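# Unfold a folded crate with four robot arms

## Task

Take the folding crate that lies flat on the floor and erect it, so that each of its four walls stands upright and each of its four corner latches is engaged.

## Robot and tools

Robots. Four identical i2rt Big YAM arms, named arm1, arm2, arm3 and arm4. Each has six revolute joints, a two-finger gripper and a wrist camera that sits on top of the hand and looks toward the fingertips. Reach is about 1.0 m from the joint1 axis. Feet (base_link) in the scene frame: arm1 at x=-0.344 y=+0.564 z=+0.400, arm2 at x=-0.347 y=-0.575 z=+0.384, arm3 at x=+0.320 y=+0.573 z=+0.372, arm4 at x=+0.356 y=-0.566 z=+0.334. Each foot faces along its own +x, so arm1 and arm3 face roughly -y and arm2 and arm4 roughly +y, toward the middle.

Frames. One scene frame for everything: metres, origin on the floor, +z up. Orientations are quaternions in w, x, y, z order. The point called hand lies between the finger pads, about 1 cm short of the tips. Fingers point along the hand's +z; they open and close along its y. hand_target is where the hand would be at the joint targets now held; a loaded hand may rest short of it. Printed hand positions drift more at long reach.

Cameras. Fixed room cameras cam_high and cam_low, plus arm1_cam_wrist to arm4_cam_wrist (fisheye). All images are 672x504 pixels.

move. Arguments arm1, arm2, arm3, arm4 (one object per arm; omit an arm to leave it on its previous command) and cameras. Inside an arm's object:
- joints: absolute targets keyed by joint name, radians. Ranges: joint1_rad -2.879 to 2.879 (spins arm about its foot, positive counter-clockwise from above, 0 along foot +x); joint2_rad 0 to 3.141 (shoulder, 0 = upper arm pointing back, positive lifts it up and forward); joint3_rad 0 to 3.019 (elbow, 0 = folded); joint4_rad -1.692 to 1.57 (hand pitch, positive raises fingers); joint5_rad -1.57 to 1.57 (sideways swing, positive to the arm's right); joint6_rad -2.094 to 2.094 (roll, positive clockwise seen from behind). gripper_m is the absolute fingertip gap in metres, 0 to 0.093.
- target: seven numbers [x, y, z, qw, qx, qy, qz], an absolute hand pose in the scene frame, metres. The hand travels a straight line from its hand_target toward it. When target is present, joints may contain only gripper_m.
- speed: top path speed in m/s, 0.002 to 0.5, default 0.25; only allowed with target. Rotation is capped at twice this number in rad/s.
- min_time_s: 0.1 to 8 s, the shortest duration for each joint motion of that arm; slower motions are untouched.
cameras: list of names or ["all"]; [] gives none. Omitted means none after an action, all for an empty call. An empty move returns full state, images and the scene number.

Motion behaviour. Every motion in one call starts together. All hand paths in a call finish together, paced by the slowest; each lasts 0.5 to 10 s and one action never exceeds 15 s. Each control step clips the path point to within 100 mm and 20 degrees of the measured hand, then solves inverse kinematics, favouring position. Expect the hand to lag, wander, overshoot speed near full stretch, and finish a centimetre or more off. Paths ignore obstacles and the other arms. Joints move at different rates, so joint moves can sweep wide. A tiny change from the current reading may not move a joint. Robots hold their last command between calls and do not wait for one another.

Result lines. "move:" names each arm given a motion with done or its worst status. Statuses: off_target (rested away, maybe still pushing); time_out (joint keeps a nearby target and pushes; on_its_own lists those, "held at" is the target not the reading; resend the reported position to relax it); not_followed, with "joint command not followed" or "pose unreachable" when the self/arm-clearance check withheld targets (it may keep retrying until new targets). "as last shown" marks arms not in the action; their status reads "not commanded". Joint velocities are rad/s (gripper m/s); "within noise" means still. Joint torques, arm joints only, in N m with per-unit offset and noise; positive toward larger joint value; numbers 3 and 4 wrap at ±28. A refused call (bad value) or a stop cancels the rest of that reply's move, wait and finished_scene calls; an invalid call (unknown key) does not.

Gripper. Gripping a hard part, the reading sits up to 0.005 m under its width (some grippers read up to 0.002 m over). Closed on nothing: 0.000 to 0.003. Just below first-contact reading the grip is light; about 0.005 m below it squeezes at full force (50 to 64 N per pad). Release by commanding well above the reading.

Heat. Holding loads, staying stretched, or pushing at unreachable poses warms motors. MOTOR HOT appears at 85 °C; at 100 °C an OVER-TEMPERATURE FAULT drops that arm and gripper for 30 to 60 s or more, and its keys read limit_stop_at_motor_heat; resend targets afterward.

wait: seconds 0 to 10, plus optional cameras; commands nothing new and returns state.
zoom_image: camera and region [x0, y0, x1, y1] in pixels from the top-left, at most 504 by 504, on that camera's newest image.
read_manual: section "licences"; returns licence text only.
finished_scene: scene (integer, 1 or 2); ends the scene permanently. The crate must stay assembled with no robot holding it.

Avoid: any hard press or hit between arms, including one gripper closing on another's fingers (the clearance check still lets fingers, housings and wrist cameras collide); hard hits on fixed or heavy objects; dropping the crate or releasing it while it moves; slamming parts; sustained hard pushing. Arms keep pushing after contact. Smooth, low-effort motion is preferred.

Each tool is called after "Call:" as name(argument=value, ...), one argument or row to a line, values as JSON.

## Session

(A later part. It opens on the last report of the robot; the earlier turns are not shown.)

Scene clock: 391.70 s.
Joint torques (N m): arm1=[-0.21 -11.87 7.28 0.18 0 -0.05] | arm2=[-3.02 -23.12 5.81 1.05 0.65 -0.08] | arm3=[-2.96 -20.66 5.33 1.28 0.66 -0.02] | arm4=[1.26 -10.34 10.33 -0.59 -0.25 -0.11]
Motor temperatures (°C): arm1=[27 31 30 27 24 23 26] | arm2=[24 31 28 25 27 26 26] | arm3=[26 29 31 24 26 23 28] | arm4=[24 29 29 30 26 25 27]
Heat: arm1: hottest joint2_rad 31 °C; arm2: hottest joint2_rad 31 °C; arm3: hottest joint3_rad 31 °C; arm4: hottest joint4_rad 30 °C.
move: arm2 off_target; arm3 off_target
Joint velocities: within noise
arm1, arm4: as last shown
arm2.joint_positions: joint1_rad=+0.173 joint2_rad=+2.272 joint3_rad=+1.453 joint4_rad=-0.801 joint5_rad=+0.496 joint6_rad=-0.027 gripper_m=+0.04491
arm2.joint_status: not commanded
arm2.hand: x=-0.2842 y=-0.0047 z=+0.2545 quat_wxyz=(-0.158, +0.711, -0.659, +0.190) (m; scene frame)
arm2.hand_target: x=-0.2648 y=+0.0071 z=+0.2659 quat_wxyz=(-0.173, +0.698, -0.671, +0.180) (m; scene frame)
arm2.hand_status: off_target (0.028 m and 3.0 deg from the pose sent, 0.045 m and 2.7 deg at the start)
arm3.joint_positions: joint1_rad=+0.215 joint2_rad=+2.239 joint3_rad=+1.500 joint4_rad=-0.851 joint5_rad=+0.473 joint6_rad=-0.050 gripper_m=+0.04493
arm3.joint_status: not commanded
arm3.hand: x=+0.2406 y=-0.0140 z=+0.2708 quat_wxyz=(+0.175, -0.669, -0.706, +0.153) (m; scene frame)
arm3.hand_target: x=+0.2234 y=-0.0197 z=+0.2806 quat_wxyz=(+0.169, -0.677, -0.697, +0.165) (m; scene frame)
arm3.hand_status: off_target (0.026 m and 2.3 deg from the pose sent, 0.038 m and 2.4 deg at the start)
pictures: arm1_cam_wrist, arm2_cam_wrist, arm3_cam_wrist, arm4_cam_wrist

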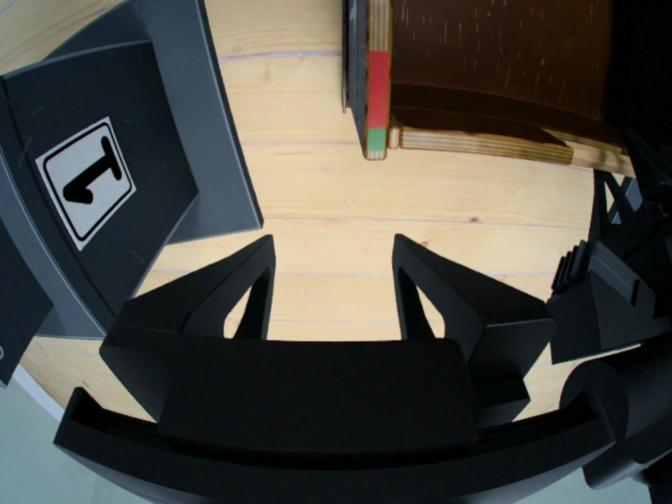

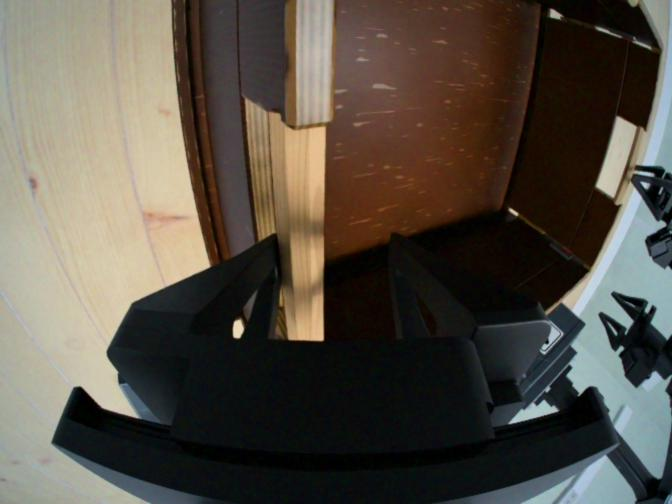

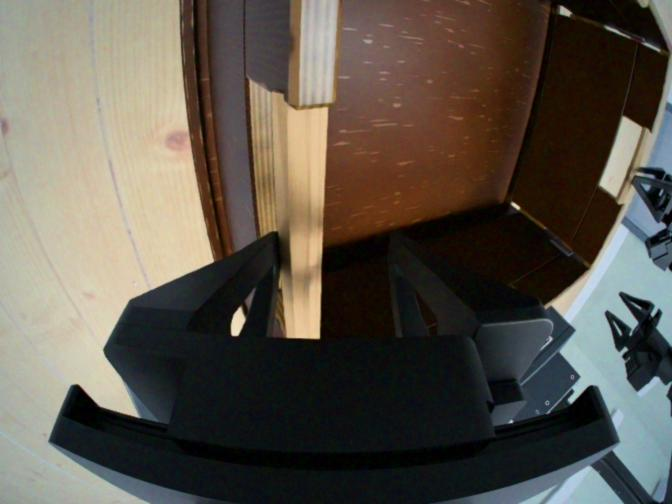

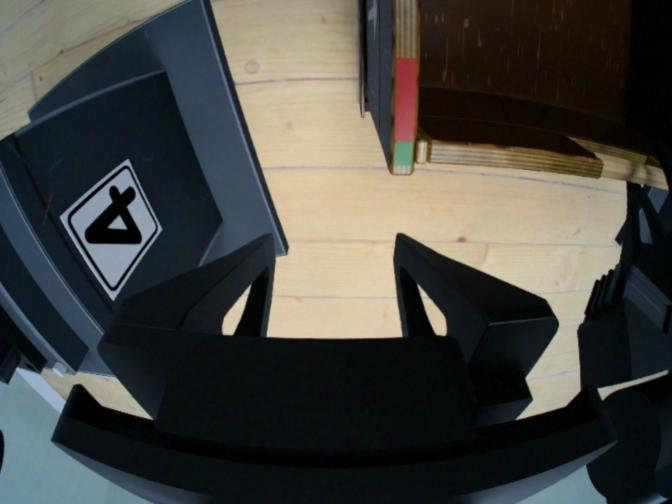

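Call:
move(
  arm2={"target": [-0.306, 0.0075, 0.266, -0.1730, 0.6970, -0.6720, 0.1800], "speed": 0.08, "joints": {"gripper_m": 0.055}},
  arm3={"target": [0.262, -0.0192, 0.281, 0.1700, -0.6800, -0.6940, 0.1640], "speed": 0.08, "joints": {"gripper_m": 0.055}},
)

Call:
move(
  arm2={"target": [-0.374, 0.0075, 0.406, -0.1730, 0.6970, -0.6720, 0.1800], "speed": 0.15},
  arm3={"target": [0.332, -0.0192, 0.421, 0.1700, -0.6800, -0.6940, 0.1640], "speed": 0.15},
  cameras=["arm2_cam_wrist", "arm3_cam_wrist", "cam_high", "cam_low"],
)

Call:
zoom_image(
  camera="cam_low",
  region=[220, 180, 470, 380],
)

Call:
zoom_image(
  camera="cam_high",
  region=[240, 210, 430, 420],
)

Scene clock: 396.70 s.
Joint torques (N m): arm1=[-0.73 -11.52 7.25 0.17 -0.01 -0.05] | arm2=[-0.73 -22.3 7.06 -0.08 0.49 0.13] | arm3=[-0.62 -20.13 6.23 -0.14 0.53 0.25] | arm4=[1.26 -10.4 10.35 -0.61 -0.25 -0.11]
Motor temperatures (°C): arm1=[27 31 31 27 24 23 26] | arm2=[24 31 28 25 27 26 26] | arm3=[26 30 31 24 26 23 28] | arm4=[24 29 29 30 26 25 27]
Heat: arm1: hottest joint2_rad 31 °C; arm2: hottest joint2_rad 31 °C; arm3: hottest joint3_rad 31 °C; arm4: hottest joint4_rad 30 °C.
move: arm2 off_target; arm3 off_target
Joint velocities: within noise
arm1, arm4: as last shown
arm2.joint_positions: joint1_rad=+0.208 joint2_rad=+2.272 joint3_rad=+1.453 joint4_rad=-0.820 joint5_rad=+0.501 joint6_rad=+0.041 gripper_m=+0.05487
arm2.joint_status: all done
arm2.hand: x=-0.3034 y=-0.0069 z=+0.2551 quat_wxyz=(-0.163, +0.701, -0.668, +0.190) (m; scene frame)
arm2.hand_target: x=-0.3039 y=+0.0071 z=+0.2662 quat_wxyz=(-0.174, +0.696, -0.673, +0.181) (m; scene frame)
arm2.hand_status: off_target (0.018 m and 1.7 deg from the pose sent, 0.027 m and 3.0 deg at the start)
arm3.joint_positions: joint1_rad=+0.243 joint2_rad=+2.239 joint3_rad=+1.500 joint4_rad=-0.866 joint5_rad=+0.476 joint6_rad=+0.010 gripper_m=+0.05488
arm3.joint_status: all done
arm3.hand: x=+0.2562 y=-0.0125 z=+0.2712 quat_wxyz=(+0.175, -0.679, -0.696, +0.157) (m; scene frame)
arm3.hand_target: x=+0.2595 y=-0.0189 z=+0.2807 quat_wxyz=(+0.170, -0.681, -0.693, +0.164) (m; scene frame)
arm3.hand_status: off_target (0.013 m and 1.0 deg from the pose sent, 0.024 m and 2.3 deg at the start)
pictures: none

Scene clock: 398.57 s.
Joint torques (N m): arm1=[-0.91 -11.87 7.28 0.21 0.01 -0.06] | arm2=[0.03 -23.65 8.77 -0.32 0.24 0.16] | arm3=[0.44 -18.84 9.59 -0.39 0.38 0.24] | arm4=[1.26 -10.4 10.35 -0.61 -0.25 -0.11]
Motor temperatures (°C): arm1=[27 31 31 27 24 23 26] | arm2=[24 31 28 25 27 26 26] | arm3=[26 30 31 24 26 23 28] | arm4=[24 29 29 30 26 25 27]
Heat: arm1: hottest joint2_rad 31 °C; arm2: hottest joint2_rad 31 °C; arm3: hottest joint3_rad 31 °C; arm4: hottest joint4_rad 30 °C.
move: arm2 off_target; arm3 off_target
Joint velocities: within noise
arm1, arm4: as last shown
arm2.joint_positions: joint1_rad=+0.322 joint2_rad=+2.105 joint3_rad=+1.542 joint4_rad=-1.171 joint5_rad=+0.498 joint6_rad=+0.168 gripper_m=+0.05487
arm2.joint_status: not commanded
arm2.hand: x=-0.3678 y=-0.0100 z=+0.3784 quat_wxyz=(-0.157, +0.703, -0.663, +0.205) (m; scene frame)
arm2.hand_target: x=-0.3741 y=+0.0074 z=+0.4052 quat_wxyz=(-0.173, +0.698, -0.671, +0.181) (m; scene frame)
arm2.hand_status: off_target (0.033 m and 3.7 deg from the pose sent, 0.167 m and 1.7 deg at the start)
arm3.joint_positions: joint1_rad=+0.359 joint2_rad=+2.061 joint3_rad=+1.590 joint4_rad=-1.222 joint5_rad=+0.476 joint6_rad=+0.144 gripper_m=+0.05488
arm3.joint_status: not commanded
arm3.hand: x=+0.3228 y=-0.0046 z=+0.4040 quat_wxyz=(+0.187, -0.676, -0.696, +0.152) (m; scene frame)
arm3.hand_target: x=+0.3304 y=-0.0197 z=+0.4208 quat_wxyz=(+0.171, -0.681, -0.693, +0.164) (m; scene frame)
arm3.hand_status: off_target (0.024 m and 2.5 deg from the pose sent, 0.168 m and 1.0 deg at the start)
pictures: arm2_cam_wrist, arm3_cam_wrist, cam_high, cam_low

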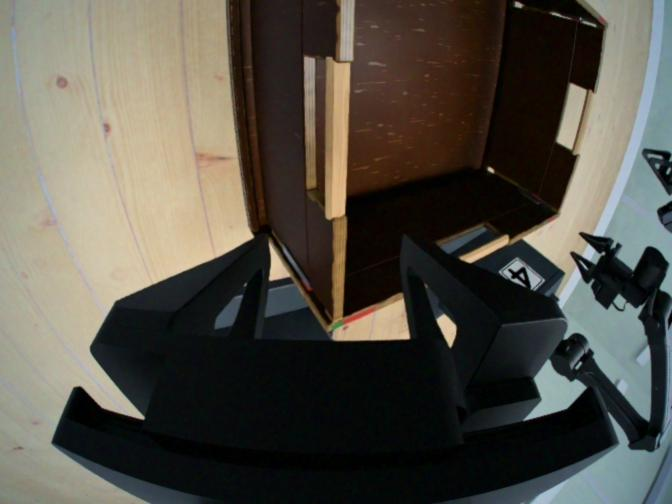

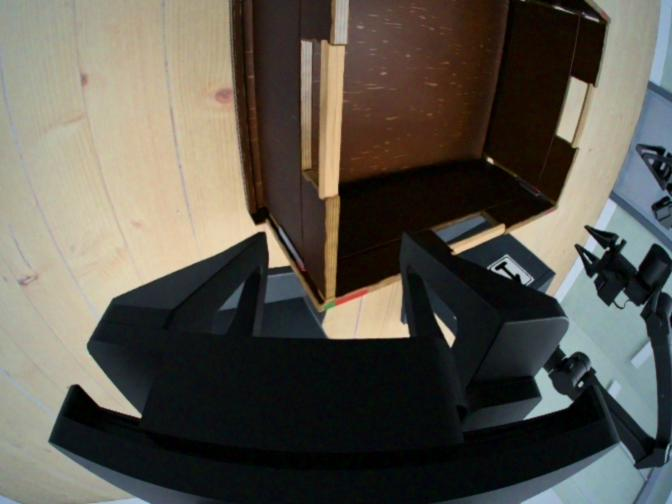

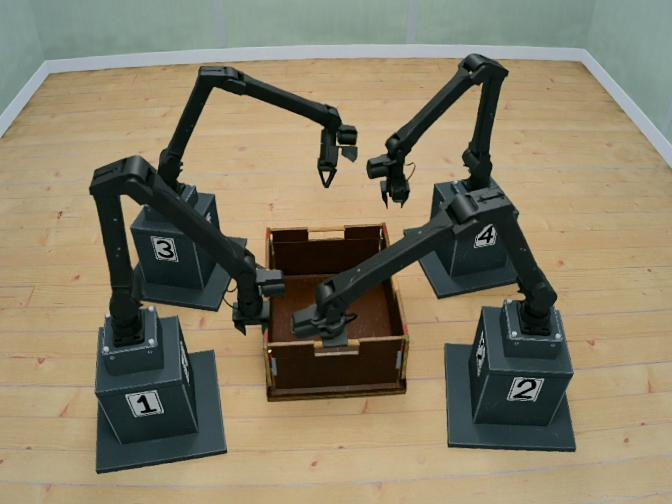

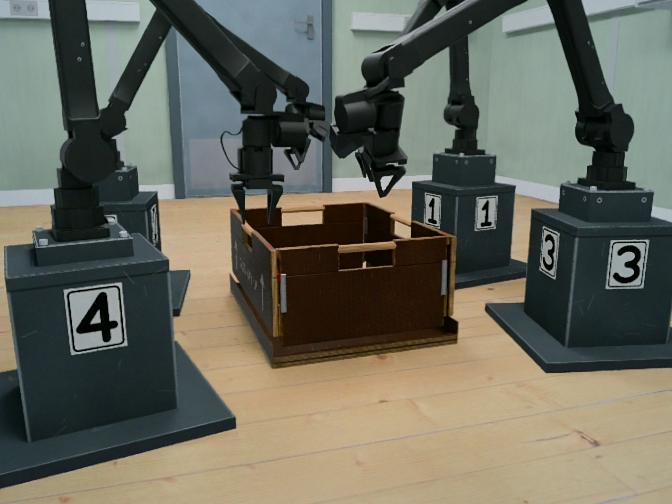

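Scaled by 2.016 from the camera's 672x504 image, which has a finer 960x720 frame.

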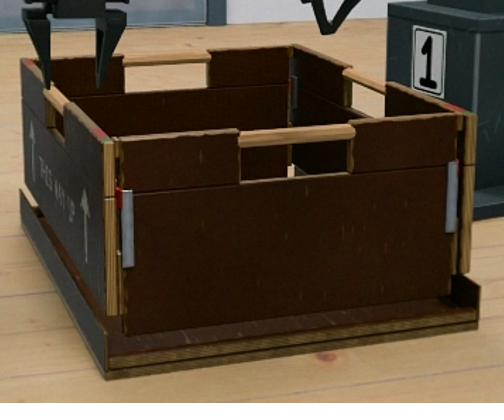

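Scaled by 2.400 from the camera's 672x504 image, which has a finer 960x720 frame.

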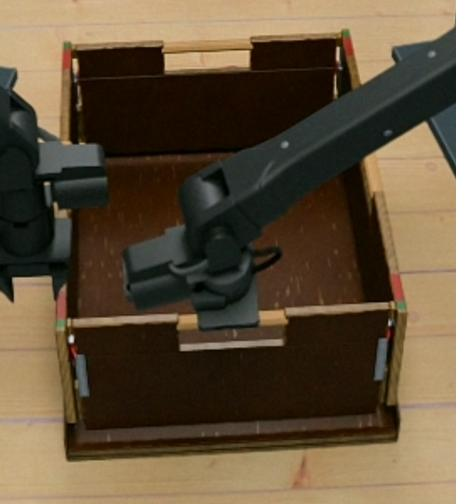

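Call:
zoom_image(
  camera="arm2_cam_wrist",
  region=[255, 200, 405, 340],
)

Call:
zoom_image(
  camera="arm3_cam_wrist",
  region=[255, 190, 405, 330],
)

Call:
zoom_image(
  camera="arm2_cam_wrist",
  region=[440, 0, 620, 240],
)

Call:
zoom_image(
  camera="arm3_cam_wrist",
  region=[440, 0, 620, 240],
)

Scaled by 3.360 from the camera's 672x504 image, which has a finer 960x720 frame.

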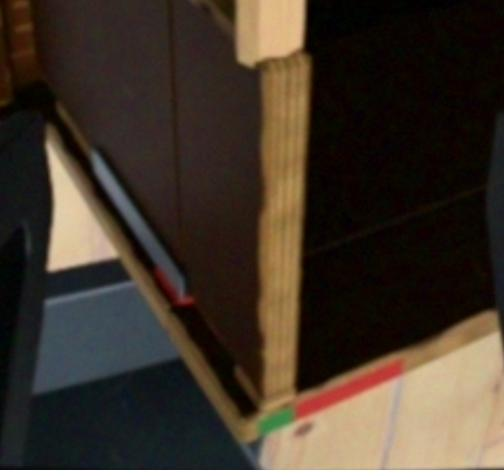

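Scaled by 3.360 from the camera's 672x504 image, which has a finer 960x720 frame.

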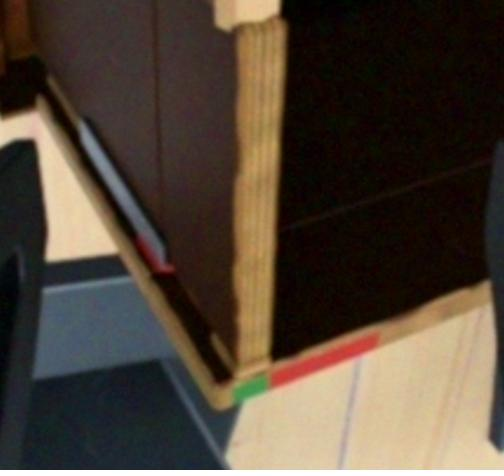

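Scaled by 2.100 from the camera's 672x504 image, which has a finer 960x720 frame.

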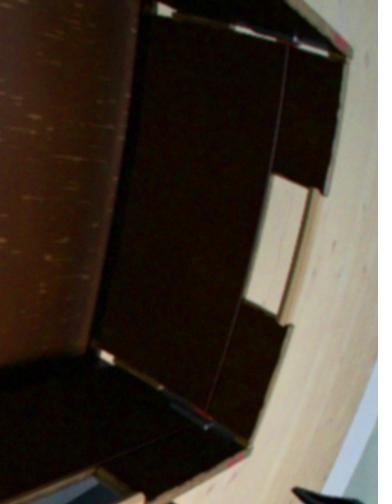

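Scaled by 2.100 from the camera's 672x504 image, which has a finer 960x720 frame.

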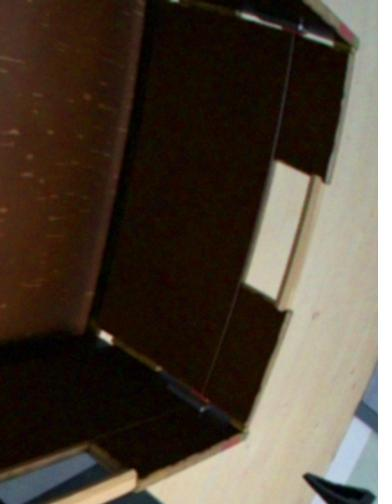

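Call:
finished_scene(
  scene=1,
)

The scene is finished: the task was done.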